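## Task

Same labelling: each shelf spot's lot number is on the shelf edge directly below it, and numbers can repeat. Get one cardboard box from lot 451 and one from lot 434 onto the desk, fully on its top with nothing overhanging. All other cardboard boxes stay on their own shelves. Skip a lot that isn't present. The robot must not fall or finish tilted, or the task fails.

## Robot and tools

Robot: a Hello Robot Stretch 3 with a single arm. It has a two-wheel base (0.33 m long, 0.34 m wide, round rear) that pivots about the point between its drive wheels, 0.05 m behind the front edge. A lift rides a vertical mast, and a telescoping arm reaches out to the robot's RIGHT side. The base cannot go sideways, so to shift the gripper forward or back you drive the base. With the arm retracted and the wrist folded, a turn sweeps a 0.28 m radius; an unfolded level wrist reaches beyond it. Loose objects may occasionally get nudged by outside forces.

Frames: the base frame has its origin on the floor between the drive wheels, x forward, y left, z up, in metres. hand_pose is reported there, at the point where the closed fingertips meet; with wrist joints at zero its x axis is up, y points back along the arm to the mast, z to the robot's rear. The odometry frame is the base frame at scene start; base_odometry counts wheel turns only (slip shows as travel), heading in rad, positive left.

move: one action per call. It contains "base", "joints" or both, optionally with "speeds", "pace" or "contact_limits"; or {"servos": "reboot"} alone, which re-enables servos that shut off. "base" holds one relative command: {"translate_m": d} drives d metres straight (positive forward, -3 to 3) or {"rotate_rad": d} spins d radians in place (positive left, -6.4 to 6.4). These are offsets from where the base last reported itself. "joints" is a single object of absolute targets keyed by name: lift_m 0 to 1.1 m; arm_m 0 to 0.52 m; wrist_yaw_rad -1.345 to 4.42 (0 along the arm, positive toward the front); wrist_pitch_rad -1.57 to 0.451 (0 level, negative tips fingertips down); wrist_roll_rad -2.911 to 2.918 (0 fingers side by side, level); gripper_m -0.089 to 0.179 (bigger is wider; fingertip gap is 0.007 m less near closed, 0.025 m less wide open); head_pan_rad -3.953 to 1.73 (0 forward, positive left, -1.57 along the arm); head_tilt_rad -1.53 to 0.419 (negative down). Motions in one action start together. Unknown keys make the call invalid; out-of-range values get it refused, and a refusal or an uncommanded stop skips the rest of that reply's move, wait and finished_scene calls in the scene.

"pace" is "default" or "max". Default/max top speeds: translate_m 0.12/0.30 m/s, rotate_rad 0.76/1.90 rad/s, lift_m 0.11/0.15 m/s, arm_m 0.14/0.40 m/s. "speeds" sets individual top speeds by key, up to max. The base is capped at 0.10 m/s and 0.63 rad/s unless lift_m < 0.30, arm_m < 0.03 and wrist_yaw_rad > 2.54 together.

"contact_limits" goes only with its own command. arm_m, translate_m and rotate_rad take a motor_effort percent (1 to 100) that halts the motion (negative sense when retracting the arm); the base has no contact stop unless given one, and then each wheel stops separately and goes slack, which can turn the robot. lift_m takes {"down": n, "up": n}, 1 to 100, force beyond free motion; below about 12 it may stop in free air; omitted it is 32 to 47 down, 21 to 36 up.

"cameras": list from head_camera, nav_camera, wrist_camera, all; [] gives none, omitted gives all. "blocking": true (default) waits until everything rests; false returns in about 0.5 s while motion continues, and a later move replaces only the targets it names.

wait {"seconds": 0 to 10} returns state and images, ending early once motions rest. stop brakes all running motions; braked ones read "stopped" and may keep pressing. zoom_image {"camera", "region": [x0,y0,x1,y1]} in pixels, at most 504 by 504, of that camera's latest image. finished_scene {"scene": n} ends the scene irreversibly; the goal must hold with the robot idle.

Results: "move" line says done or the worst status. base_status/joint_status: moving, done, off_target (resting away from target, maybe still pushing), contact_stop (that joint goes slack), time_out, torque_fault (wrist or head servo shut off; needs reboot). on_its_own lists uncommanded behaviour; "held at" is a target, not a reading. motor_effort is percent, positive toward higher values, peak in brackets; wrist_pitch maxes near 45, wrist_roll near 72. lidar_m: 12 distances in 30-degree sectors, 1st ahead, counter-clockwise (4th left, 7th behind, 10th right), seen in a plane 0.17 m up, "-" for nothing or too close. wrist_depth_mm and head_depth_mm: 7x7 grids of median depth in mm. turned_by_wheels and turned_by_imu: turn since last result; trust the IMU if they differ by over 0.15. base_tilt in degrees, forward and right positive. head_camera images arrive rotated (turn a quarter clockwise to upright); nav_camera needs a quarter counterclockwise. Calibration K and T_world_to_cam are given per camera and may be slightly off.

Gripping: send gripper_m below the object's width to grasp; to let go send at least 0.05 above its width. Readings do not confirm a hold; resend to re-squeeze after the stall guard eases.

Cautions: before folding (wrist_yaw_rad to 3.0) or unfolding, put lift_m between 0.32 and 0.95, wrist_pitch_rad -0.4, roll near 0; folded, lift may drop to 0.25. With yaw below -0.4 keep pitch at -0.5 or lower. Wrist and head never contact-stop. Pushing against something rigid with the gripper above about 0.45 m, or driving while gripping something fixed, can tip the robot; if base_tilt leans, back off. Avoid drops, releasing moving items, slams and hard pushes. Simulated time keeps running while you think.

Each tool is called after "Emit:" as name(argument=value, ...), one argument or row to a line, values as JSON.

## Session

Emit:
move(
  joints={"head_pan_rad": -1.57, "head_tilt_rad": -0.4},
  pace="max",
  cameras=["head_camera","nav_camera"],
)

Emit:
move(
  joints={"head_pan_rad": 0, "head_tilt_rad": -0.4},
  pace="max",
  cameras=["head_camera","nav_camera"],
)

Emit:
move(
  joints={"head_pan_rad": 1.5, "head_tilt_rad": -0.4},
  pace="max",
  cameras=["head_camera","nav_camera"],
)

Emit:
move(
  joints={"head_pan_rad": -3.14, "head_tilt_rad": -0.4},
  pace="max",
  cameras=["head_camera","nav_camera"],
)

Scene clock: 2.07 s.
move: done
base_odometry: x=+0.000 y=+0.000 heading=+0.000
turned_by_wheels: +0.000
turned_by_imu: +0.000
base_tilt: forward=-0.4 right=-1.1
lidar_m: 0.72 0.72 0.85 1.53 2.66 1.25 1.01 1.11 1.81 1.62 1.39 0.83
head_depth_mm: 1771 1801 1879 2023 2339 1795 1422 / 1903 2037 2095 2184 2175 1784 1413 / 1851 1969 2056 2188 2272 1784 1417 / 1799 1912 2000 2134 2255 1766 1399 / 1370 1467 1572 1753 1959 1745 1391 / 1689 1805 1901 2013 2099 1767 1388 / 1678 1768 1858 1978 2087 1724 1393
base_status: not commanded
joint_positions: lift_m=+0.374 arm_m=+0.001 wrist_yaw_rad=+3.009 wrist_pitch_rad=-0.462 wrist_roll_rad=+0.000 gripper_m=+0.037 head_pan_rad=-1.578 head_tilt_rad=-0.404
joint_status: all done
measured_speeds: translate_m=+0.000 rotate_rad=+0.000 lift_m=+0.000 arm_m=+0.000 wrist_yaw_rad=+0.000 wrist_pitch_rad=+0.000 wrist_roll_rad=+0.000 head_pan_rad=+0.024 head_tilt_rad=+0.000
motor_effort: left_wheel=-0.7(1.0) right_wheel=+0.1(1.2) lift_m=+23.1(24.1) arm_m=-6.2(6.5) wrist_yaw_rad=-0.3(2.1) wrist_pitch_rad=+1.9(2.1) wrist_roll_rad=-0.3(0.3) gripper_m=+0.5(0.8) head_pan_rad=+3.6(5.1) head_tilt_rad=+0.6(8.1)
hand_pose: x=+0.0076 y=+0.0712 z=+0.3774 quat_wxyz=(+0.207, +0.697, +0.116, +0.676) (m; base frame)
wrist_depth_mm: - 138 - - - 869 - / - 150 - - - 977 - / - 168 921 - - 951 - / 835 762 203 813 808 799 758 / 694 675 211 663 660 668 669 / 605 600 126 570 128 582 576 / 531 540 285 350 506 514 515
pictures: head_camera (sideways), nav_camera (sideways)
camera_calibration:
head_camera: T_world_to_cam=[[-0.0437396, 0.344503, -0.937766, 1.23616], [0.997199, -0.0419447, -0.0619208, 0.0741597], [-0.0606662, -0.937848, -0.341703, 0.400725], [0, 0, 0, 1]] pos_world=[0.00442782, -0.0469319, 1.30075]
nav_camera: T_world_to_cam=[[0.0143372, -0.36889, 0.929362, -1.16654], [-0.999892, -0.00827746, 0.0121397, 0.040487], [0.00321454, -0.929436, -0.368969, 0.433425], [0, 0, 0, 1]] pos_world=[0.0558143, -0.0271485, 1.24357]

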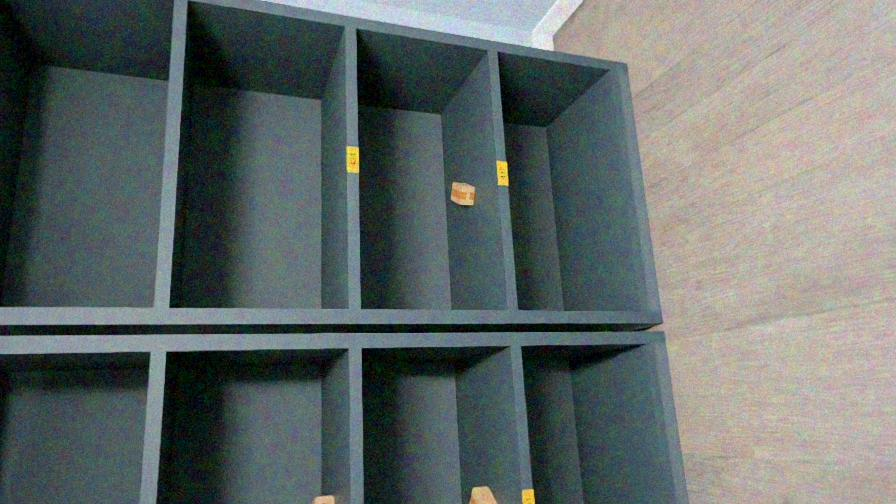

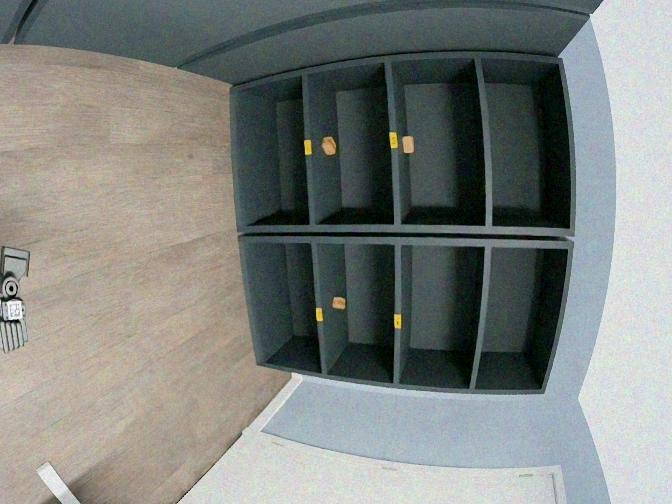

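Scene clock: 4.13 s.
move: done
base_odometry: x=+0.000 y=+0.000 heading=+0.000
turned_by_wheels: +0.000
turned_by_imu: +0.000
base_tilt: forward=-0.4 right=-1.4
lidar_m: 0.72 0.73 0.85 1.53 2.66 1.25 1.01 1.11 1.82 1.63 1.39 0.83
head_depth_mm: 651 698 751 814 890 979 1088 / 633 678 730 788 861 943 1045 / 625 664 709 765 829 910 1002 / 603 648 695 751 811 884 974 / 589 626 670 719 778 845 928 / 576 611 653 699 752 818 893 / 563 598 637 681 732 793 864
base_status: not commanded
joint_positions: lift_m=+0.374 arm_m=+0.001 wrist_yaw_rad=+3.009 wrist_pitch_rad=-0.462 wrist_roll_rad=+0.000 gripper_m=+0.037 head_pan_rad=+0.008 head_tilt_rad=-0.401
joint_status: all done
measured_speeds: translate_m=+0.000 rotate_rad=+0.000 lift_m=+0.000 arm_m=+0.000 wrist_yaw_rad=+0.000 wrist_pitch_rad=+0.000 wrist_roll_rad=+0.000 head_pan_rad=-0.024 head_tilt_rad=+0.000
motor_effort: left_wheel=+0.1(0.8) right_wheel=-0.2(1.1) lift_m=+24.1(24.5) arm_m=-9.7(10.1) wrist_yaw_rad=-0.1(1.5) wrist_pitch_rad=+1.9(2.0) wrist_roll_rad=+0.1(0.3) gripper_m=+0.8(0.9) head_pan_rad=-2.9(4.6) head_tilt_rad=+4.4(5.3)
hand_pose: x=+0.0076 y=+0.0712 z=+0.3774 quat_wxyz=(+0.207, +0.697, +0.116, +0.676) (m; base frame)
wrist_depth_mm: - 139 - - - 870 - / - 150 - - - 970 - / - 167 914 - - 936 - / 833 775 204 817 802 799 768 / 700 682 212 663 651 667 670 / 598 595 126 573 129 582 582 / 528 533 287 352 500 510 511
pictures: head_camera (sideways), nav_camera (sideways)
camera_calibration:
head_camera: T_world_to_cam=[[-0.340844, -0.049092, -0.938837, 1.23936], [0.0265297, 0.997736, -0.0618034, 0.0799322], [0.939745, -0.0459724, -0.33877, 0.390713], [0, 0, 0, 1]] pos_world=[0.053137, -0.000946567, 1.30086]
nav_camera: T_world_to_cam=[[0.365719, 0.0200795, 0.930509, -1.17022], [0.0238926, -0.99964, 0.0121807, 0.0341519], [0.930419, 0.0177775, -0.366067, 0.423964], [0, 0, 0, 1]] pos_world=[0.0326918, 0.0501, 1.24368]

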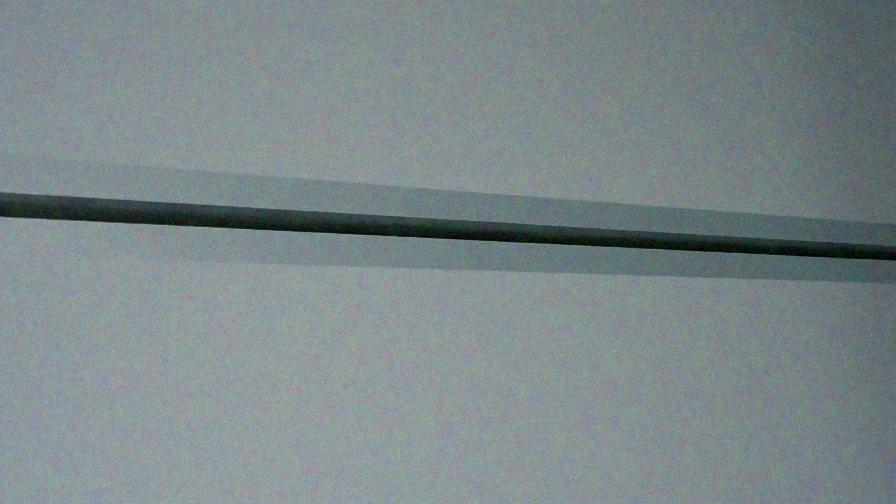

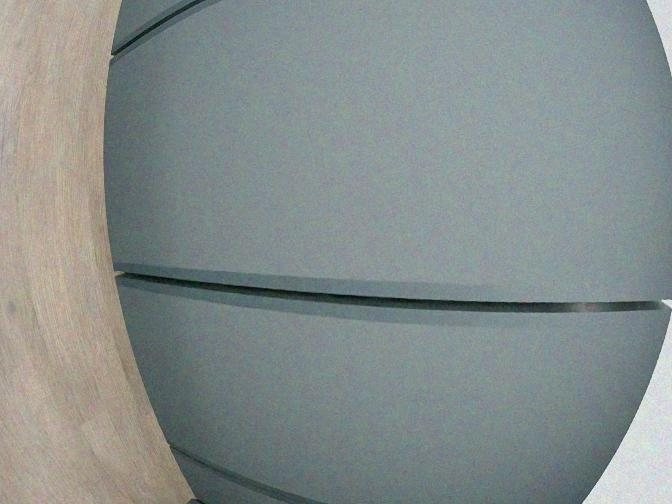

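Scene clock: 5.13 s.
move: done
base_odometry: x=+0.000 y=+0.000 heading=+0.000
turned_by_wheels: +0.000
turned_by_imu: +0.000
base_tilt: forward=-0.2 right=-1.2
lidar_m: 0.72 0.73 0.85 1.52 2.66 1.26 1.01 1.11 1.81 1.63 1.39 0.83
head_depth_mm: 1102 1117 1141 1163 1184 1214 1237 / 1325 1356 1389 1424 1456 1498 1399 / 2399 2534 2689 2834 1890 1736 1413 / 2314 2485 2675 2833 2402 1776 1407 / 2286 2428 2576 2772 2387 1754 1392 / 2217 2337 2496 2643 2383 1766 1397 / 2145 2297 2423 2591 2368 1749 1385
base_status: not commanded
joint_positions: lift_m=+0.374 arm_m=+0.001 wrist_yaw_rad=+3.009 wrist_pitch_rad=-0.462 wrist_roll_rad=+0.000 gripper_m=+0.037 head_pan_rad=+1.539 head_tilt_rad=-0.400
joint_status: all done
measured_speeds: translate_m=+0.000 rotate_rad=+0.000 lift_m=+0.000 arm_m=+0.000 wrist_yaw_rad=+0.000 wrist_pitch_rad=+0.000 wrist_roll_rad=+0.000 head_pan_rad=-0.024 head_tilt_rad=+0.000
motor_effort: left_wheel=+0.1(0.7) right_wheel=+0.3(1.1) lift_m=+24.1(24.4) arm_m=-10.9(11.3) wrist_yaw_rad=+0.9(1.5) wrist_pitch_rad=+1.9(2.1) wrist_roll_rad=-0.2(0.3) gripper_m=+0.5(1.1) head_pan_rad=-3.4(7.1) head_tilt_rad=+4.5(8.2)
hand_pose: x=+0.0076 y=+0.0712 z=+0.3774 quat_wxyz=(+0.207, +0.697, +0.116, +0.676) (m; base frame)
wrist_depth_mm: - 139 - - - 858 - / - 150 - - - 977 - / - 167 939 - - 944 - / 833 767 204 802 797 800 765 / 690 675 211 660 653 672 660 / 599 597 126 574 129 584 579 / 530 545 288 354 501 512 510
pictures: head_camera (sideways), nav_camera (sideways)
camera_calibration:
head_camera: T_world_to_cam=[[0.0356301, -0.341729, -0.939123, 1.2374], [-0.995904, 0.0659985, -0.0617999, 0.0861693], [0.0830995, 0.937478, -0.337977, 0.3949], [0, 0, 0, 1]] pos_world=[0.00891183, 0.0469569, 1.30086]
nav_camera: T_world_to_cam=[[-0.00560355, 0.36553, 0.930783, -1.1683], [0.999803, -0.0156702, 0.012173, 0.0281849], [0.0190352, 0.930667, -0.365371, 0.428604], [0, 0, 0, 1]] pos_world=[-0.0428845, 0.0286024, 1.24369]

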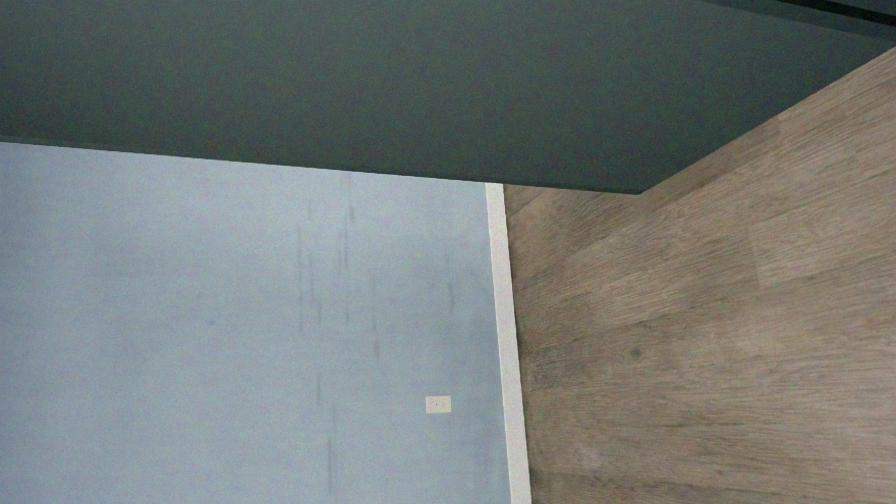

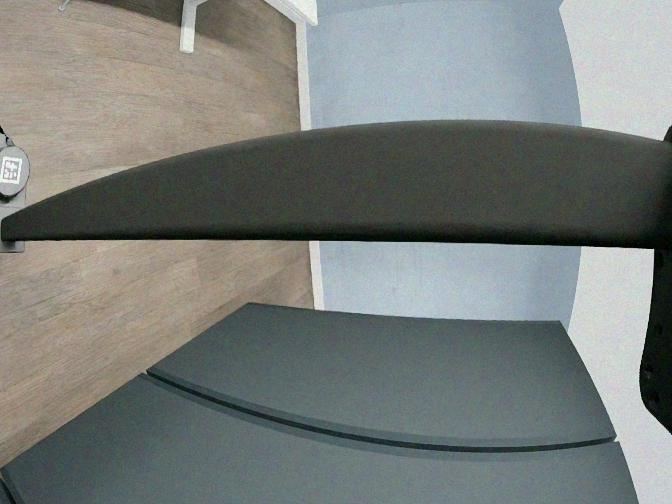

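Scene clock: 8.30 s.
move: done
base_odometry: x=+0.000 y=+0.000 heading=+0.000
turned_by_wheels: +0.000
turned_by_imu: +0.000
base_tilt: forward=-0.3 right=-1.2
lidar_m: 0.73 0.73 0.85 1.53 2.66 1.26 1.01 1.11 1.81 1.63 1.39 0.83
head_depth_mm: 1482 1579 1698 1772 1178 1811 1423 / 1436 1533 1658 1713 1105 1669 1426 / 1399 1495 1596 1677 1096 1657 1372 / 1362 1447 1557 1613 1089 1635 1415 / 1333 1417 1508 1572 1077 1695 1401 / 1294 1377 1466 1543 1068 1336 1366 / 1272 1339 1424 1490 1068 1582 1389
base_status: not commanded
joint_positions: lift_m=+0.374 arm_m=+0.001 wrist_yaw_rad=+3.009 wrist_pitch_rad=-0.462 wrist_roll_rad=+0.000 gripper_m=+0.037 head_pan_rad=-3.148 head_tilt_rad=-0.400
joint_status: all done
measured_speeds: translate_m=+0.000 rotate_rad=+0.000 lift_m=+0.000 arm_m=+0.000 wrist_yaw_rad=+0.000 wrist_pitch_rad=+0.000 wrist_roll_rad=+0.000 head_pan_rad=+0.024 head_tilt_rad=+0.000
motor_effort: left_wheel=-0.4(0.8) right_wheel=+0.7(1.1) lift_m=+24.7(25.1) arm_m=-13.0(13.7) wrist_yaw_rad=+0.7(1.6) wrist_pitch_rad=+1.9(2.0) wrist_roll_rad=+0.0(0.3) gripper_m=+0.4(1.1) head_pan_rad=+3.6(5.3) head_tilt_rad=+5.1(8.0)
hand_pose: x=+0.0076 y=+0.0712 z=+0.3774 quat_wxyz=(+0.207, +0.697, +0.116, +0.676) (m; base frame)
wrist_depth_mm: - 139 - - - 874 - / - 151 - - - 969 - / - 167 923 - - 930 - / 826 769 203 806 815 803 760 / 689 675 212 658 652 668 665 / 597 598 126 576 128 581 575 / 529 533 287 355 502 510 507
pictures: head_camera (sideways), nav_camera (sideways)
camera_calibration:
head_camera: T_world_to_cam=[[0.34056, 0.0440168, -0.939192, 1.23569], [-0.0415419, -0.997224, -0.0618001, 0.0803693], [-0.939304, 0.0600625, -0.337786, 0.400978], [0, 0, 0, 1]] pos_world=[-0.0408476, 0.0016713, 1.30096]
nav_camera: T_world_to_cam=[[-0.364996, -0.0145999, 0.930895, -1.16623], [-0.00887947, 0.999886, 0.0122004, 0.0343499], [-0.930967, -0.00381277, -0.365084, 0.434069], [0, 0, 0, 1]] pos_world=[-0.0212609, -0.0497178, 1.24369]

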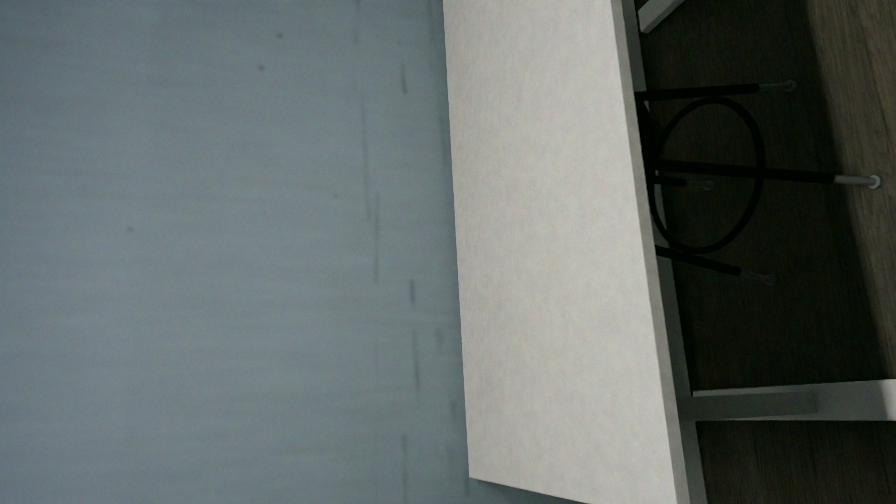

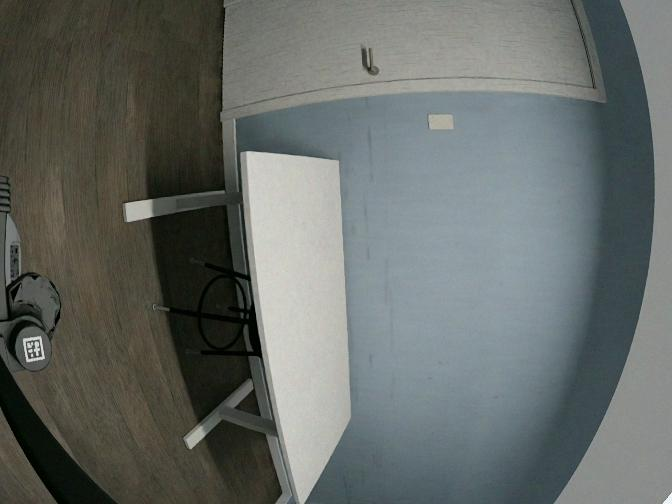

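Emit:
move(
  joints={"head_pan_rad": -1.3, "head_tilt_rad": -0.4},
  pace="max",
  cameras=["head_camera"],
)

Emit:
zoom_image(
  camera="head_camera",
  region=[300, 0, 600, 504],
)

Scene clock: 15.47 s.
move: done
base_odometry: x=+0.000 y=+0.000 heading=+0.000
turned_by_wheels: +0.000
turned_by_imu: +0.000
base_tilt: forward=-0.2 right=-1.2
lidar_m: 0.72 0.73 0.85 1.53 2.65 1.25 1.01 1.11 1.81 1.63 1.39 0.82
head_depth_mm: 1734 1806 1936 2063 2206 1790 1428 / 1363 1478 1892 2059 2175 1803 1419 / 1727 1789 1824 1817 1861 1787 1413 / 1750 1855 1944 2069 2159 1776 1406 / 1760 1872 1945 2075 2148 1772 1392 / 1769 1870 1967 2081 2225 1758 1384 / 1648 1667 1662 1764 1886 1738 1390
base_status: not commanded
joint_positions: lift_m=+0.374 arm_m=+0.001 wrist_yaw_rad=+3.009 wrist_pitch_rad=-0.462 wrist_roll_rad=+0.000 gripper_m=+0.037 head_pan_rad=-1.292 head_tilt_rad=-0.400
joint_status: all done
measured_speeds: translate_m=+0.000 rotate_rad=+0.000 lift_m=+0.000 arm_m=+0.000 wrist_yaw_rad=+0.000 wrist_pitch_rad=+0.000 wrist_roll_rad=+0.000 head_pan_rad=-0.024 head_tilt_rad=+0.000
motor_effort: left_wheel=-0.4(0.8) right_wheel=-0.1(1.2) lift_m=+25.8(26.3) arm_m=-12.7(13.6) wrist_yaw_rad=-0.3(1.5) wrist_pitch_rad=+2.0(2.0) wrist_roll_rad=-0.1(0.4) gripper_m=+0.6(1.0) head_pan_rad=-2.7(5.8) head_tilt_rad=+4.3(7.3)
hand_pose: x=+0.0076 y=+0.0712 z=+0.3774 quat_wxyz=(+0.207, +0.697, +0.116, +0.676) (m; base frame)
wrist_depth_mm: - 138 - - - 860 - / - 150 - - - 983 - / - 168 915 - - 946 - / 837 767 204 808 817 791 755 / 698 675 212 663 656 670 675 / 595 597 126 575 129 573 569 / 530 535 288 355 503 513 511
pictures: head_camera (sideways)
camera_calibration:
head_camera: T_world_to_cam=[[-0.138183, 0.314249, -0.93923, 1.23867], [0.968519, 0.241143, -0.06181, 0.0741829], [0.207065, -0.918203, -0.337678, 0.393791], [0, 0, 0, 1]] pos_world=[0.0177757, -0.0455605, 1.30096]

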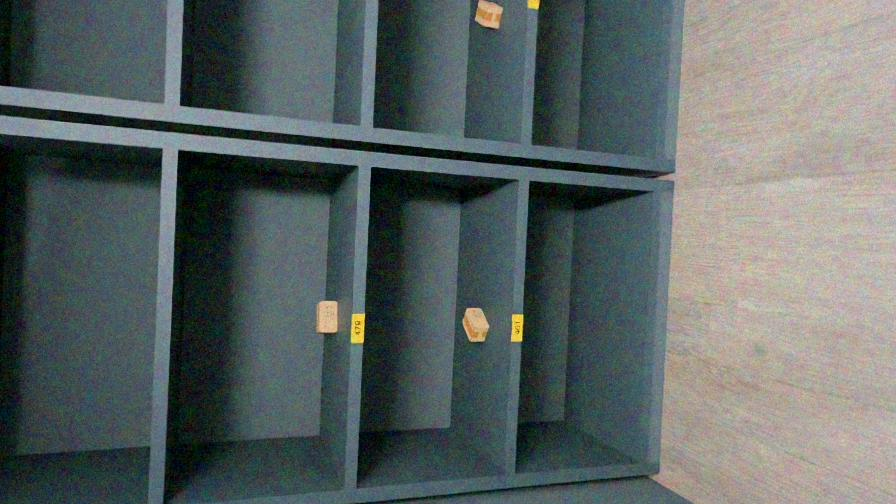

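Scaled by 1.000.

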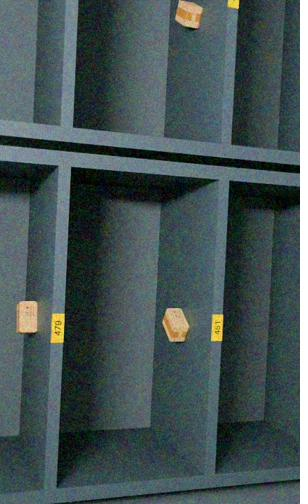

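Emit:
zoom_image(
  camera="head_camera",
  region=[340, 290, 540, 360],
)

Emit:
move(
  joints={"head_pan_rad": -1.7, "head_tilt_rad": -0.4},
  pace="max",
  cameras=["head_camera"],
)

Emit:
zoom_image(
  camera="head_camera",
  region=[320, 150, 560, 300],
)

Scaled by 2.520 from the camera's 896x504 image, which has a finer 1280x720 frame.

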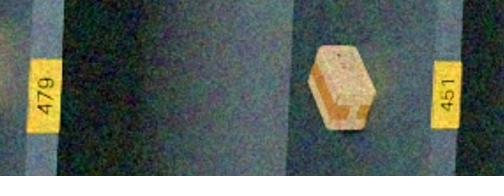

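Scene clock: 26.53 s.
move: done
base_odometry: x=+0.000 y=+0.000 heading=+0.000
turned_by_wheels: +0.000
turned_by_imu: +0.000
base_tilt: forward=-0.3 right=-1.2
lidar_m: 0.72 0.73 0.85 1.53 2.66 1.26 1.01 1.12 1.81 1.63 1.39 0.83
head_depth_mm: 2048 2083 2160 2223 2242 1799 1423 / 1697 1823 1963 2458 2330 1799 1418 / 1934 2012 2165 2170 2194 1801 1404 / 1890 2013 2089 2236 2264 1773 1403 / 1816 1925 2030 2108 2257 1768 1403 / 1729 1577 1665 1680 1821 1751 1395 / 1492 1690 1767 1942 2102 1739 1384
base_status: not commanded
joint_positions: lift_m=+0.374 arm_m=+0.001 wrist_yaw_rad=+3.009 wrist_pitch_rad=-0.462 wrist_roll_rad=+0.000 gripper_m=+0.037 head_pan_rad=-1.714 head_tilt_rad=-0.400
joint_status: all done
measured_speeds: all 0
motor_effort: left_wheel=-0.1(0.8) right_wheel=+0.1(0.7) lift_m=+27.2(27.2) arm_m=-12.7(13.1) wrist_yaw_rad=+1.0(1.3) wrist_pitch_rad=+1.8(2.0) wrist_roll_rad=+0.2(0.3) gripper_m=+0.9(0.9) head_pan_rad=-0.9(4.0) head_tilt_rad=+3.2(6.2)
hand_pose: x=+0.0076 y=+0.0712 z=+0.3774 quat_wxyz=(+0.207, +0.697, +0.116, +0.676) (m; base frame)
wrist_depth_mm: - 138 - - - 868 - / - 151 - - - 974 - / - 167 918 - - 965 - / 844 756 204 814 816 799 768 / 696 678 211 668 647 670 661 / 603 604 126 579 129 582 578 / 529 538 289 354 501 509 509
pictures: head_camera (sideways)
camera_calibration:
head_camera: T_world_to_cam=[[0.00256223, 0.343294, -0.939224, 1.23779], [0.982368, -0.176444, -0.0618117, 0.0741122], [-0.18694, -0.922506, -0.337693, 0.396267], [0, 0, 0, 1]] pos_world=[-0.00189889, -0.0462909, 1.30096]

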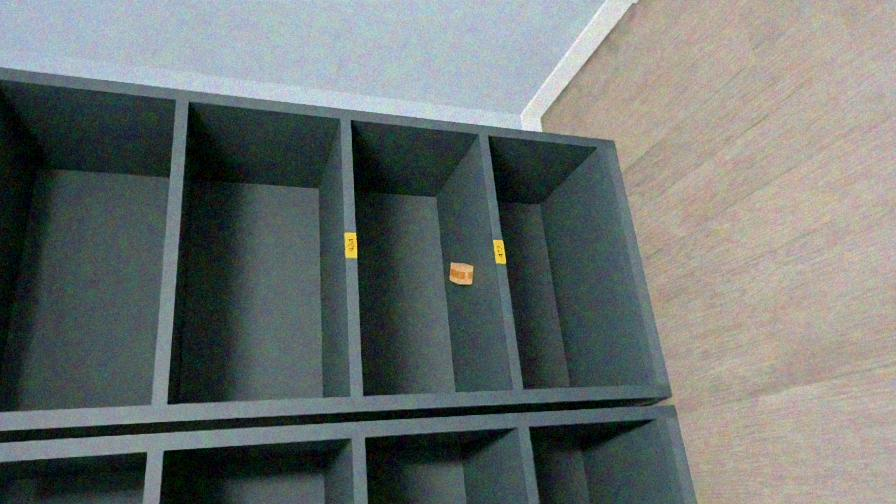

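Scaled by 2.100 from the camera's 896x504 image, which has a finer 1280x720 frame.

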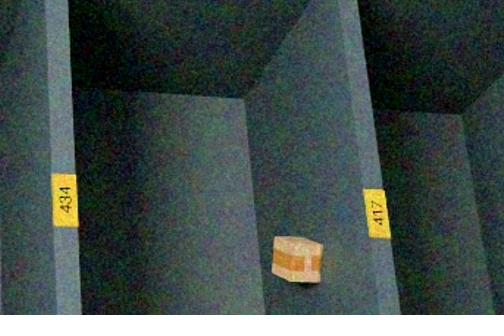

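Emit:
move(
  base={"rotate_rad": -1.102},
  cameras=[],
  pace="max",
)

Emit:
move(
  base={"translate_m": 1.035},
  cameras=[],
  pace="max",
)

Emit:
move(
  base={"rotate_rad": 1.312},
  joints={"head_pan_rad": -1.57, "head_tilt_rad": -0.6, "lift_m": 0.6},
  cameras=[],
)

Emit:
move(
  joints={"wrist_yaw_rad": 0, "gripper_m": 0.179},
  cameras=["wrist_camera","head_camera","nav_camera"],
)

Scene clock: 78.60 s.
move: done
base_odometry: x=+0.000 y=+0.000 heading=-1.102
turned_by_wheels: -1.102
turned_by_imu: -1.083
base_tilt: forward=-0.3 right=-1.2
lidar_m: 1.50 0.85 0.72 0.73 0.83 1.42 2.65 1.64 1.01 1.11 1.77 1.62
head_depth_mm: 1282 1361 1448 1517 1118 1368 1420 / 1298 1365 1474 1547 1105 1615 1418 / 1307 1383 1484 1540 1091 1612 1414 / 1320 1401 1495 1589 1090 1595 1390 / 1334 1416 1520 1631 1744 1752 1397 / 1335 1407 1516 1618 1762 1744 1391 / 1343 1430 1540 1645 1779 1753 1392
base_status: done
joint_positions: lift_m=+0.374 arm_m=+0.001 wrist_yaw_rad=+3.009 wrist_pitch_rad=-0.462 wrist_roll_rad=+0.000 gripper_m=+0.037 head_pan_rad=-1.700 head_tilt_rad=-0.400
joint_status: not commanded
measured_speeds: all 0
motor_effort: left_wheel=+8.1(12.2) right_wheel=-8.7(13.5) lift_m=+27.6(28.2) arm_m=-12.9(13.5) wrist_yaw_rad=-1.0(1.6) wrist_pitch_rad=+1.9(2.0) wrist_roll_rad=+0.0(0.3) gripper_m=+0.3(1.0) head_pan_rad=+2.6(4.2) head_tilt_rad=+3.8(4.6)
hand_pose: x=+0.0076 y=+0.0712 z=+0.3774 quat_wxyz=(+0.207, +0.697, +0.116, +0.676) (m; base frame)
wrist_depth_mm: - 138 - - - - - / - 151 161 - - - - / - 167 176 - - - - / 846 775 204 813 805 802 766 / 700 677 211 664 656 674 662 / 601 590 126 572 128 580 576 / 530 534 288 355 506 510 511
pictures: none
No camera images: "cameras" was empty.

Scene clock: 89.90 s.
move: done
base_odometry: x=+0.468 y=-0.923 heading=-1.101
turned_by_wheels: +0.000
turned_by_imu: +0.000
base_tilt: forward=-0.3 right=-1.0
lidar_m: 0.84 0.56 0.48 0.48 0.55 0.93 3.62 1.66 1.79 1.49 0.75 0.83
head_depth_mm: 1482 1564 1662 1788 1926 1795 1428 / 1487 1580 1679 1810 1950 1805 1419 / 1506 1607 1704 1824 1960 1791 1415 / 1522 1618 1742 1858 1991 1761 1406 / 1540 1650 1753 1880 2045 1765 1401 / 1576 1671 1779 1916 2058 1757 1393 / 1560 1651 1376 1489 1571 1651 1379
base_status: done
joint_positions: lift_m=+0.374 arm_m=+0.001 wrist_yaw_rad=+3.009 wrist_pitch_rad=-0.462 wrist_roll_rad=+0.000 gripper_m=+0.037 head_pan_rad=-1.700 head_tilt_rad=-0.400
joint_status: not commanded
measured_speeds: all 0
motor_effort: left_wheel=+8.7(12.6) right_wheel=+1.3(10.4) lift_m=+30.0(30.6) arm_m=-11.5(13.5) wrist_yaw_rad=+0.1(2.1) wrist_pitch_rad=+1.9(2.1) wrist_roll_rad=+0.0(0.4) gripper_m=+0.4(1.1) head_pan_rad=+2.8(3.8) head_tilt_rad=+2.8(4.4)
hand_pose: x=+0.0076 y=+0.0712 z=+0.3774 quat_wxyz=(+0.207, +0.697, +0.116, +0.676) (m; base frame)
wrist_depth_mm: - 139 - - - 458 438 / - 151 162 - - 499 465 / - 167 175 - - 549 - / 778 190 193 - - 605 - / 690 680 212 644 629 654 636 / 598 600 126 575 129 584 577 / 525 543 288 355 505 513 510
pictures: none
No camera images: "cameras" was empty.

Scene clock: 93.10 s.
move: done
base_odometry: x=+0.468 y=-0.923 heading=+0.210
turned_by_wheels: +1.312
turned_by_imu: +1.291
base_tilt: forward=-0.3 right=-1.3
lidar_m: 0.48 0.49 0.66 1.70 2.63 1.67 1.79 1.50 0.75 1.07 0.69 0.50
head_depth_mm: 883 969 926 978 1036 962 1130 / 884 969 914 1205 1097 962 1170 / 877 966 897 1204 1094 958 1167 / 875 962 822 1201 1052 953 1160 / 869 961 868 1200 1050 944 1152 / 873 956 860 1198 1069 938 1145 / 866 955 849 1153 1064 933 1145
base_status: done
joint_positions: lift_m=+0.600 arm_m=+0.001 wrist_yaw_rad=+3.009 wrist_pitch_rad=-0.462 wrist_roll_rad=+0.000 gripper_m=+0.037 head_pan_rad=-1.567 head_tilt_rad=-0.600
joint_status: all done
measured_speeds: all 0
motor_effort: left_wheel=-8.2(12.9) right_wheel=+8.8(12.2) lift_m=+28.8(34.7) arm_m=-12.1(13.2) wrist_yaw_rad=+0.6(1.9) wrist_pitch_rad=+2.0(2.1) wrist_roll_rad=+0.2(0.3) gripper_m=+0.5(0.9) head_pan_rad=-2.2(4.8) head_tilt_rad=-4.8(6.0)
hand_pose: x=+0.0076 y=+0.0711 z=+0.6028 quat_wxyz=(+0.208, +0.697, +0.116, +0.676) (m; base frame)
wrist_depth_mm: - 139 - - - - - / - 150 - - - - - / - 168 - - - - - / - - 203 - - - - / - - 211 963 947 - - / 877 871 126 823 129 840 - / 754 775 285 745 725 733 -
pictures: none
No camera images: "cameras" was empty.

Scene clock: 95.60 s.
move: done
base_odometry: x=+0.468 y=-0.923 heading=+0.210
turned_by_wheels: +0.000
turned_by_imu: +0.000
base_tilt: forward=-0.3 right=-1.2
lidar_m: 0.48 0.49 0.66 1.70 2.62 1.67 1.79 1.49 0.76 1.07 0.69 0.50
head_depth_mm: 883 973 923 972 1034 962 1137 / 882 968 912 1212 1099 960 1166 / 878 965 898 1209 1096 956 1158 / 876 962 823 1208 1052 952 1154 / 875 959 868 1197 1047 946 1150 / 872 955 861 1188 1076 942 1143 / 870 954 847 1161 1063 934 1146
base_status: not commanded
joint_positions: lift_m=+0.600 arm_m=+0.001 wrist_yaw_rad=+0.003 wrist_pitch_rad=-0.462 wrist_roll_rad=+0.000 gripper_m=+0.179 head_pan_rad=-1.570 head_tilt_rad=-0.600
joint_status: all done
measured_speeds: all 0
motor_effort: left_wheel=-7.7(8.5) right_wheel=+9.2(9.6) lift_m=+24.7(29.4) arm_m=-11.7(13.2) wrist_yaw_rad=-2.7(6.6) wrist_pitch_rad=+2.0(2.1) wrist_roll_rad=+0.0(0.3) gripper_m=+0.5(82.3) head_pan_rad=-3.0(3.9) head_tilt_rad=-4.2(5.5)
hand_pose: x=-0.0208 y=-0.3641 z=+0.6028 quat_wxyz=(+0.689, +0.163, -0.688, -0.161) (m; base frame)
wrist_depth_mm: - - - 547 - - - / - - - - - - - / - - - - - - - / - - - - - - - / - 142 - - - 858 - / - 126 - - - - - / - 710 724 717 726 703 105
pictures: head_camera (sideways), nav_camera (sideways), wrist_camera
camera_calibration:
head_camera: T_world_to_cam=[[-0.0467928, 0.520154, -0.85279, 1.12529], [0.997502, -0.0208901, -0.0674751, 0.0813449], [-0.0529123, -0.853817, -0.517877, 0.629851], [0, 0, 0, 1]] pos_world=[0.00484066, -0.045848, 1.29131]
nav_camera: T_world_to_cam=[[0.0175715, -0.542764, 0.839702, -1.04965], [-0.999786, -0.0186888, 0.00884141, 0.0448131], [0.0108943, -0.839678, -0.542976, 0.659805], [0, 0, 0, 1]] pos_world=[0.0560593, -0.0148496, 1.23925]
wrist_camera: T_world_to_cam=[[-0.998883, -0.0387517, -0.0270506, -0.0120051], [-0.00260078, 0.616596, -0.787276, 0.731609], [0.0471875, -0.786326, -0.616007, 0.252182], [0, 0, 0, 1]] pos_world=[-0.0219888, -0.253275, 0.730999]

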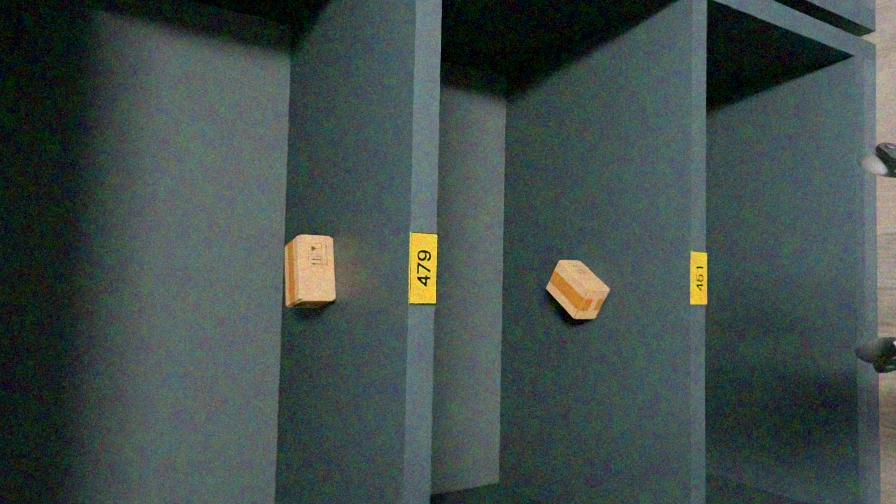

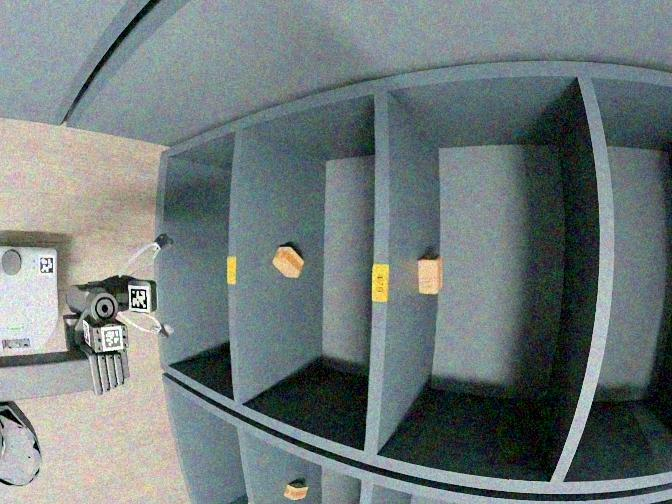

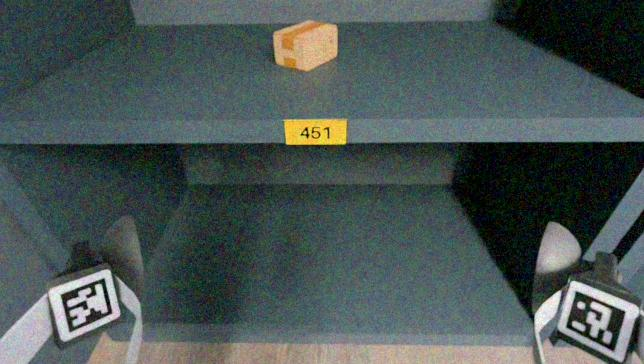

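Emit:
zoom_image(
  camera="head_camera",
  region=[530, 240, 630, 340],
)

Emit:
zoom_image(
  camera="wrist_camera",
  region=[256, 5, 356, 85],
)

Scaled by 5.040 from the camera's 896x504 image, which has a finer 1280x720 frame.

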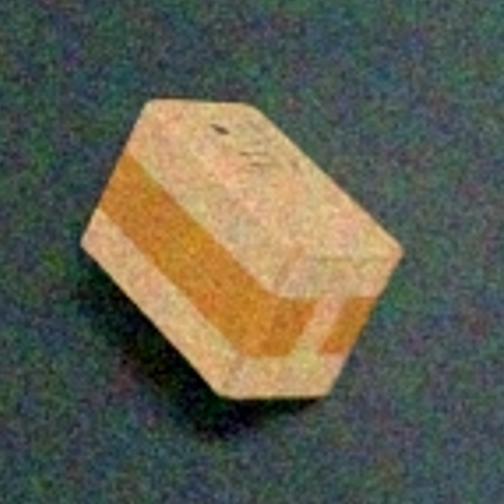

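Scaled by 5.040.

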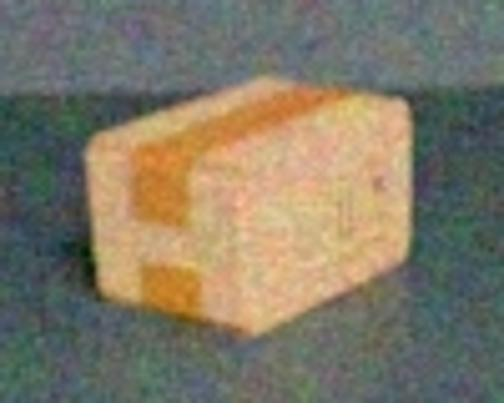

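Emit:
move(
  base={"translate_m": -0.124},
  joints={"wrist_yaw_rad": 0.8, "wrist_pitch_rad": -0.165, "head_tilt_rad": -0.7},
  cameras=[],
)

Emit:
move(
  joints={"arm_m": 0.4},
  contact_limits={"arm_m": 25},
  cameras=["wrist_camera","head_camera"],
)

Scene clock: 190.17 s.
move: done
base_odometry: x=+0.347 y=-0.949 heading=+0.210
turned_by_wheels: +0.000
turned_by_imu: -0.001
base_tilt: forward=-0.3 right=-1.2
lidar_m: 0.60 0.62 0.83 2.14 2.46 1.57 1.67 1.39 0.70 1.07 0.82 0.63
head_depth_mm: 804 794 708 776 878 1260 1185 / 887 960 740 1094 965 1150 1177 / 882 956 727 1219 1017 1294 1176 / 881 947 720 1212 1012 1290 1167 / 881 949 714 1205 1006 1280 1161 / 878 937 701 1203 998 1276 1158 / 877 945 691 1194 989 1268 1155
base_status: done
joint_positions: lift_m=+0.600 arm_m=+0.001 wrist_yaw_rad=+0.797 wrist_pitch_rad=-0.187 wrist_roll_rad=+0.000 gripper_m=+0.179 head_pan_rad=-1.570 head_tilt_rad=-0.702
joint_status: all done
measured_speeds: all 0
motor_effort: left_wheel=-4.8(11.6) right_wheel=-8.7(12.2) lift_m=+26.1(26.8) arm_m=-10.4(11.7) wrist_yaw_rad=+1.3(6.6) wrist_pitch_rad=+3.5(5.9) wrist_roll_rad=-0.1(0.3) gripper_m=+0.6(1.1) head_pan_rad=-2.8(3.7) head_tilt_rad=-2.8(6.2)
hand_pose: x=+0.1554 y=-0.3184 z=+0.6673 quat_wxyz=(+0.675, +0.334, -0.623, +0.212) (m; base frame)
wrist_depth_mm: 420 458 - - 838 - - / 430 - - - 885 - - / 447 - - - - - - / 449 - - - - - 491 / 452 143 - - - - - / - 126 - - - - - / - - - - - - 105
pictures: none
No camera images: "cameras" was empty.

Scene clock: 194.30 s.
move: done
base_odometry: x=+0.347 y=-0.949 heading=+0.210
turned_by_wheels: +0.000
turned_by_imu: +0.000
base_tilt: forward=-0.3 right=-1.2
lidar_m: 0.60 0.62 0.83 2.14 2.45 1.57 1.66 1.38 0.70 1.08 0.82 0.63
head_depth_mm: 807 794 709 780 875 1257 1187 / 887 960 741 1096 961 1064 443 / 885 953 731 1218 666 1202 1155 / 882 951 724 1214 734 1289 1165 / 877 948 712 1207 940 1289 1165 / 879 937 703 1201 940 1276 1163 / 874 947 695 1202 990 1271 1152
base_status: not commanded
joint_positions: lift_m=+0.600 arm_m=+0.400 wrist_yaw_rad=+0.797 wrist_pitch_rad=-0.187 wrist_roll_rad=+0.000 gripper_m=+0.179 head_pan_rad=-1.570 head_tilt_rad=-0.700
joint_status: all done
measured_speeds: all 0
motor_effort: left_wheel=-4.9(5.3) right_wheel=-9.1(9.5) lift_m=+29.9(31.5) arm_m=+12.8(15.4) wrist_yaw_rad=+1.4(3.5) wrist_pitch_rad=+3.6(3.8) wrist_roll_rad=-0.2(0.4) gripper_m=+0.8(1.1) head_pan_rad=-2.7(3.6) head_tilt_rad=+2.4(3.7)
contact_limits: arm_m 25 (drawing in: default 31, maximum 55; extending or still: default 40, maximum 69)
hand_pose: x=+0.1555 y=-0.7178 z=+0.6675 quat_wxyz=(+0.675, +0.334, -0.623, +0.212) (m; base frame)
wrist_depth_mm: - - - 607 - - 332 / - - - 635 - - - / - - - 670 - - - / - - - - - - - / 462 143 - - - - - / - 140 327 327 265 254 - / - 274 282 282 248 258 105
pictures: head_camera (sideways), wrist_camera
camera_calibration:
head_camera: T_world_to_cam=[[-0.0466749, 0.602947, -0.796415, 1.05178], [0.997492, -0.0143393, -0.0693152, 0.0837174], [-0.0532134, -0.797652, -0.600765, 0.737706], [0, 0, 0, 1]] pos_world=[0.00484016, -0.0445343, 1.28665]
wrist_camera: T_world_to_cam=[[-0.668003, -0.74398, -0.0163044, -0.412643], [-0.27165, 0.26419, -0.925424, 0.882063], [0.692804, -0.613757, -0.378582, -0.129433], [0, 0, 0, 1]] pos_world=[0.0536375, -0.619471, 0.760553]

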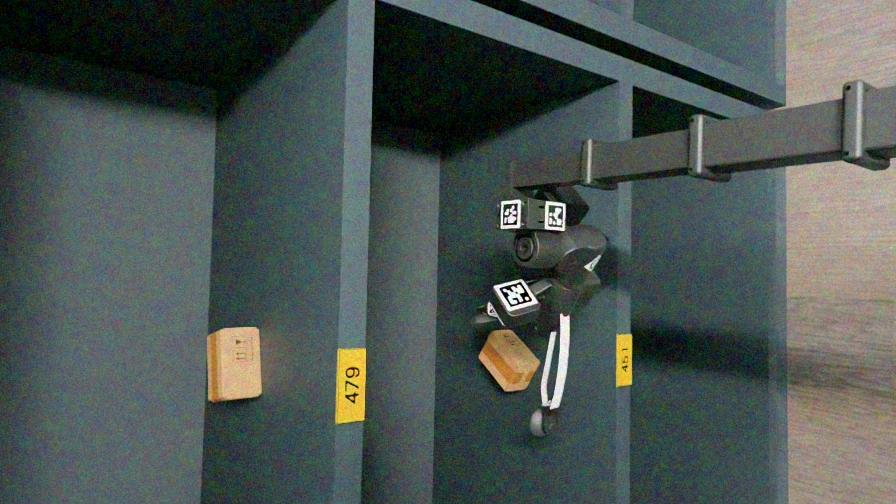

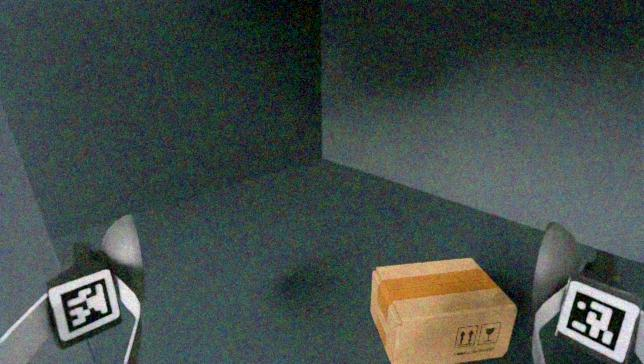

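Emit:
move(
  joints={"arm_m": 0.503},
  contact_limits={"arm_m": 25},
  cameras=["wrist_camera"],
)

Emit:
move(
  joints={"lift_m": 0.53},
  contact_limits={"lift_m": {"down": 14}},
  cameras=["wrist_camera"],
)

Scene clock: 215.63 s.
move: done
base_odometry: x=+0.347 y=-0.949 heading=+0.210
turned_by_wheels: +0.000
turned_by_imu: +0.000
base_tilt: forward=-0.3 right=-1.2
lidar_m: 0.60 0.62 0.83 2.14 2.45 1.57 1.67 1.39 0.69 1.08 0.82 0.62
head_depth_mm: 805 792 709 779 877 1254 1184 / 886 964 742 1097 962 1069 435 / 883 957 733 1211 682 1207 1131 / 880 950 724 1208 937 1299 1174 / 879 949 714 1201 974 1292 1159 / 875 935 705 1204 992 1281 1161 / 871 943 695 1197 990 1269 1157
base_status: not commanded
joint_positions: lift_m=+0.600 arm_m=+0.503 wrist_yaw_rad=+0.797 wrist_pitch_rad=-0.187 wrist_roll_rad=+0.000 gripper_m=+0.179 head_pan_rad=-1.570 head_tilt_rad=-0.700
joint_status: all done
measured_speeds: all 0
motor_effort: left_wheel=-4.4(5.5) right_wheel=-8.6(9.4) lift_m=+26.5(28.5) arm_m=+13.2(15.3) wrist_yaw_rad=+1.3(3.9) wrist_pitch_rad=+3.5(3.7) wrist_roll_rad=-0.1(0.3) gripper_m=+0.5(1.0) head_pan_rad=-1.9(2.9) head_tilt_rad=+2.9(3.5)
contact_limits: arm_m 25 (drawing in: default 31, maximum 55; extending or still: default 40, maximum 69)
hand_pose: x=+0.1555 y=-0.8208 z=+0.6675 quat_wxyz=(+0.675, +0.334, -0.623, +0.212) (m; base frame)
wrist_depth_mm: - - - - - 316 268 / - - - - - 319 277 / - - - - - 325 285 / - - - 566 - 333 296 / - 142 - - - 335 299 / - 140 330 326 327 313 292 / 267 273 284 219 272 272 105
pictures: wrist_camera
camera_calibration:
wrist_camera: T_world_to_cam=[[-0.668003, -0.74398, -0.0163044, -0.489273], [-0.27165, 0.26419, -0.925424, 0.909274], [0.692804, -0.613757, -0.378582, -0.19265], [0, 0, 0, 1]] pos_world=[0.0536375, -0.722471, 0.760553]

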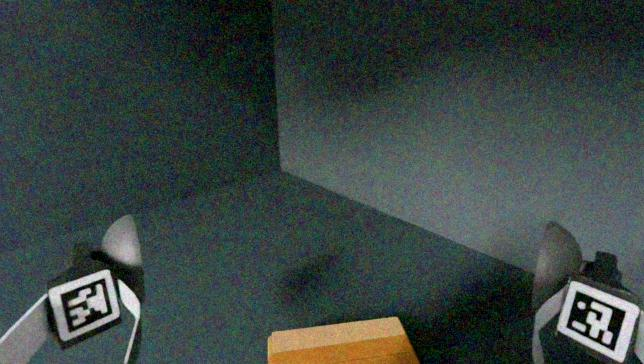

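Scene clock: 217.10 s.
move: done
base_odometry: x=+0.347 y=-0.949 heading=+0.210
turned_by_wheels: +0.000
turned_by_imu: +0.000
base_tilt: forward=-0.3 right=-1.1
lidar_m: 0.60 0.62 0.83 2.13 2.45 1.57 1.66 1.39 0.69 1.07 0.82 0.63
head_depth_mm: 806 796 710 780 870 1253 1190 / 885 958 742 1088 965 1154 1162 / 885 958 731 1217 845 618 1107 / 881 951 723 1200 924 1287 1169 / 879 949 716 1205 949 1283 1166 / 878 936 706 1199 962 1275 1159 / 874 943 696 1198 994 1269 1155
base_status: not commanded
joint_positions: lift_m=+0.530 arm_m=+0.503 wrist_yaw_rad=+0.797 wrist_pitch_rad=-0.187 wrist_roll_rad=+0.000 gripper_m=+0.179 head_pan_rad=-1.570 head_tilt_rad=-0.700
joint_status: all done
measured_speeds: all 0
motor_effort: left_wheel=-4.8(5.2) right_wheel=-8.4(9.3) lift_m=+24.2(26.4) arm_m=+13.1(13.9) wrist_yaw_rad=+1.6(3.0) wrist_pitch_rad=+3.6(3.6) wrist_roll_rad=-0.1(0.3) gripper_m=+0.6(1.0) head_pan_rad=-1.9(2.8) head_tilt_rad=+2.7(3.6)
contact_limits: arm_m 25 (drawing in: default 31, maximum 55; extending or still: default 40, maximum 69); lift_m down 14 (down: maximum 72; up: maximum 65)
hand_pose: x=+0.1555 y=-0.8208 z=+0.5975 quat_wxyz=(+0.675, +0.334, -0.623, +0.212) (m; base frame)
wrist_depth_mm: - - - - - 316 269 / - - - - - 318 276 / - - - - - 325 284 / - - - - - 335 295 / 302 270 299 201 296 295 293 / - 218 227 159 159 233 233 / 183 189 188 154 162 193 105
pictures: wrist_camera
camera_calibration:
wrist_camera: T_world_to_cam=[[-0.66802, -0.743963, -0.0163667, -0.490357], [-0.271541, 0.264182, -0.925458, 0.844599], [0.692831, -0.61378, -0.378496, -0.219191], [0, 0, 0, 1]] pos_world=[0.0536374, -0.722471, 0.690653]

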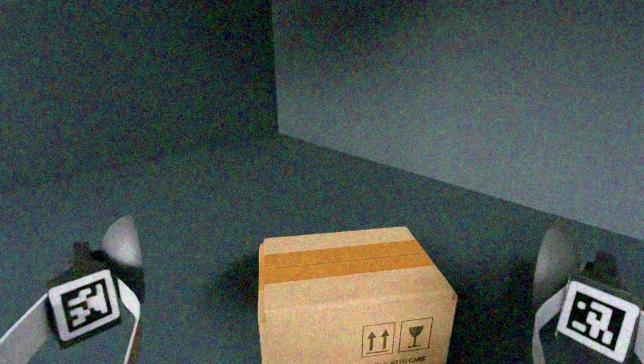

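Emit:
move(
  joints={"lift_m": 0.497},
  contact_limits={"lift_m": {"down": 14}},
  cameras=["wrist_camera"],
)

Emit:
move(
  joints={"gripper_m": 0.04},
  cameras=["wrist_camera"],
)

Emit:
move(
  joints={"lift_m": 0.6},
  cameras=["wrist_camera"],
)

Scene clock: 226.60 s.
move: done
base_odometry: x=+0.347 y=-0.949 heading=+0.210
turned_by_wheels: +0.000
turned_by_imu: +0.000
base_tilt: forward=-0.4 right=-1.1
lidar_m: 0.60 0.62 0.83 2.13 2.45 1.57 1.67 1.39 0.69 1.07 0.82 0.63
head_depth_mm: 805 794 710 777 877 1257 1195 / 886 963 744 1090 964 1147 1180 / 886 951 732 1217 844 671 552 / 879 953 725 1211 906 1301 1171 / 879 952 715 1205 933 1278 1167 / 879 932 704 1197 971 1272 1164 / 876 946 695 1191 991 1276 1157
base_status: not commanded
joint_positions: lift_m=+0.497 arm_m=+0.503 wrist_yaw_rad=+0.797 wrist_pitch_rad=-0.187 wrist_roll_rad=+0.000 gripper_m=+0.179 head_pan_rad=-1.570 head_tilt_rad=-0.700
joint_status: all done
measured_speeds: all 0
motor_effort: left_wheel=-4.5(5.2) right_wheel=-8.7(9.2) lift_m=+23.2(25.5) arm_m=+12.7(13.1) wrist_yaw_rad=+1.6(3.4) wrist_pitch_rad=+3.6(3.6) wrist_roll_rad=+0.1(0.3) gripper_m=-0.2(1.1) head_pan_rad=-1.7(2.3) head_tilt_rad=+2.2(2.7)
contact_limits: arm_m 25 (drawing in: default 31, maximum 55; extending or still: default 40, maximum 69); lift_m down 14 (down: maximum 72; up: maximum 65)
hand_pose: x=+0.1555 y=-0.8208 z=+0.5645 quat_wxyz=(+0.675, +0.334, -0.623, +0.212) (m; base frame)
wrist_depth_mm: - - - - - 315 269 / - - - - - 322 275 / - - - - - 324 285 / 302 302 301 175 175 315 289 / 237 224 223 138 144 231 243 / 122 171 171 144 151 183 183 / 144 149 153 147 153 152 107
pictures: wrist_camera
camera_calibration:
wrist_camera: T_world_to_cam=[[-0.668051, -0.743938, -0.0162699, -0.490941], [-0.271509, 0.264054, -0.925504, 0.813995], [0.692814, -0.613866, -0.378387, -0.231814], [0, 0, 0, 1]] pos_world=[0.0536374, -0.722471, 0.657653]

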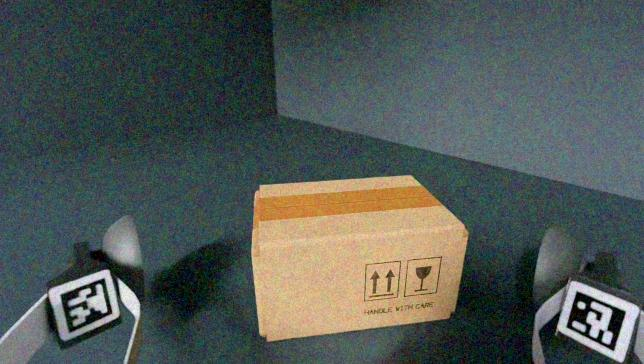

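Scene clock: 228.53 s.
move: done
base_odometry: x=+0.347 y=-0.949 heading=+0.210
turned_by_wheels: +0.000
turned_by_imu: +0.000
base_tilt: forward=-0.4 right=-1.2
lidar_m: 0.60 0.62 0.83 2.14 2.45 1.57 1.67 1.38 0.69 1.08 0.82 0.62
head_depth_mm: 805 795 709 776 873 1258 1194 / 881 963 740 1093 965 1151 1182 / 883 955 733 1219 843 671 551 / 880 954 725 1208 908 1290 1172 / 879 945 714 1206 935 1282 1165 / 877 931 706 1204 975 1282 1159 / 876 943 695 1195 992 1275 1155
base_status: not commanded
joint_positions: lift_m=+0.497 arm_m=+0.503 wrist_yaw_rad=+0.797 wrist_pitch_rad=-0.186 wrist_roll_rad=+0.000 gripper_m=+0.041 head_pan_rad=-1.570 head_tilt_rad=-0.700
joint_status: all done
measured_speeds: all 0
motor_effort: left_wheel=-4.2(5.1) right_wheel=-8.3(9.2) lift_m=+23.4(23.6) arm_m=+12.1(12.9) wrist_yaw_rad=+1.6(3.2) wrist_pitch_rad=+3.3(3.6) wrist_roll_rad=-0.1(0.3) gripper_m=-16.8(90.9) head_pan_rad=-1.6(2.3) head_tilt_rad=+1.9(3.0)
contact_limits: arm_m 25 (drawing in: default 31, maximum 55; extending or still: default 40, maximum 69); lift_m down 14 (down: maximum 72; up: maximum 65)
hand_pose: x=+0.1555 y=-0.8209 z=+0.5647 quat_wxyz=(+0.675, +0.334, -0.623, +0.213) (m; base frame)
wrist_depth_mm: - - - - - 317 267 / - - - - - 318 277 / - - - - - 325 286 / 301 301 282 175 279 314 287 / 237 235 146 144 147 233 232 / 195 187 135 148 151 183 183 / 160 144 151 153 153 142 152
pictures: wrist_camera
camera_calibration:
wrist_camera: T_world_to_cam=[[-0.668012, -0.743971, -0.016325, -0.490931], [-0.271111, 0.263744, -0.925709, 0.813884], [0.693007, -0.613959, -0.377883, -0.232222], [0, 0, 0, 1]] pos_world=[0.0536369, -0.72247, 0.657653]

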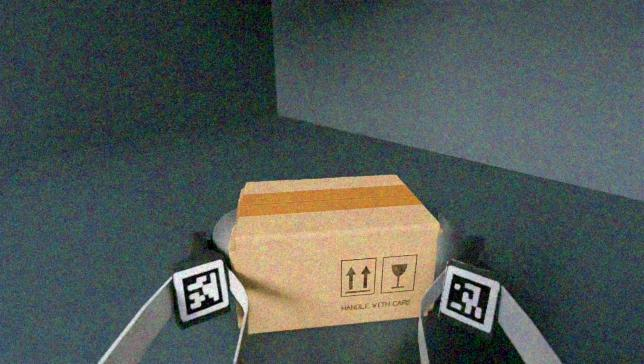

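Scene clock: 230.30 s.
move: done
base_odometry: x=+0.347 y=-0.949 heading=+0.210
turned_by_wheels: +0.000
turned_by_imu: +0.000
base_tilt: forward=-0.4 right=-1.3
lidar_m: 0.60 0.62 0.83 2.14 2.45 1.57 1.66 1.38 0.69 1.07 0.82 0.63
head_depth_mm: 806 792 709 776 876 1258 1185 / 883 961 739 1088 964 1068 436 / 881 952 736 1219 682 1208 1132 / 881 952 723 1213 938 1293 1176 / 878 948 715 1147 972 1293 1161 / 875 930 705 1205 997 1279 1158 / 873 945 694 1199 991 1268 1155
base_status: not commanded
joint_positions: lift_m=+0.600 arm_m=+0.503 wrist_yaw_rad=+0.797 wrist_pitch_rad=-0.190 wrist_roll_rad=+0.000 gripper_m=+0.041 head_pan_rad=-1.570 head_tilt_rad=-0.700
joint_status: all done
measured_speeds: all 0
motor_effort: left_wheel=-4.6(5.2) right_wheel=-8.5(8.7) lift_m=+31.1(34.2) arm_m=+11.7(12.8) wrist_yaw_rad=+2.1(3.2) wrist_pitch_rad=+4.2(4.2) wrist_roll_rad=-0.2(0.3) gripper_m=-17.1(17.5) head_pan_rad=-0.6(2.0) head_tilt_rad=+1.8(2.4)
contact_limits: arm_m 25 (drawing in: default 31, maximum 55; extending or still: default 40, maximum 69)
hand_pose: x=+0.1554 y=-0.8207 z=+0.6667 quat_wxyz=(+0.675, +0.335, -0.622, +0.211) (m; base frame)
wrist_depth_mm: - - - - - 316 269 / - - - - - 320 277 / - - - - - 323 285 / - - - 176 176 329 297 / - - 146 144 146 331 303 / 328 - 135 148 151 311 310 / 293 262 263 262 269 258 277
pictures: wrist_camera
camera_calibration:
wrist_camera: T_world_to_cam=[[-0.668039, -0.743944, -0.0164679, -0.489134], [-0.273628, 0.266168, -0.924274, 0.909716], [0.691992, -0.612945, -0.381374, -0.190142], [0, 0, 0, 1]] pos_world=[0.0537398, -0.722573, 0.760256]

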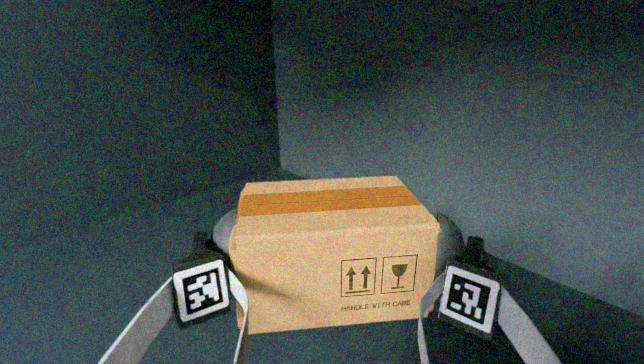

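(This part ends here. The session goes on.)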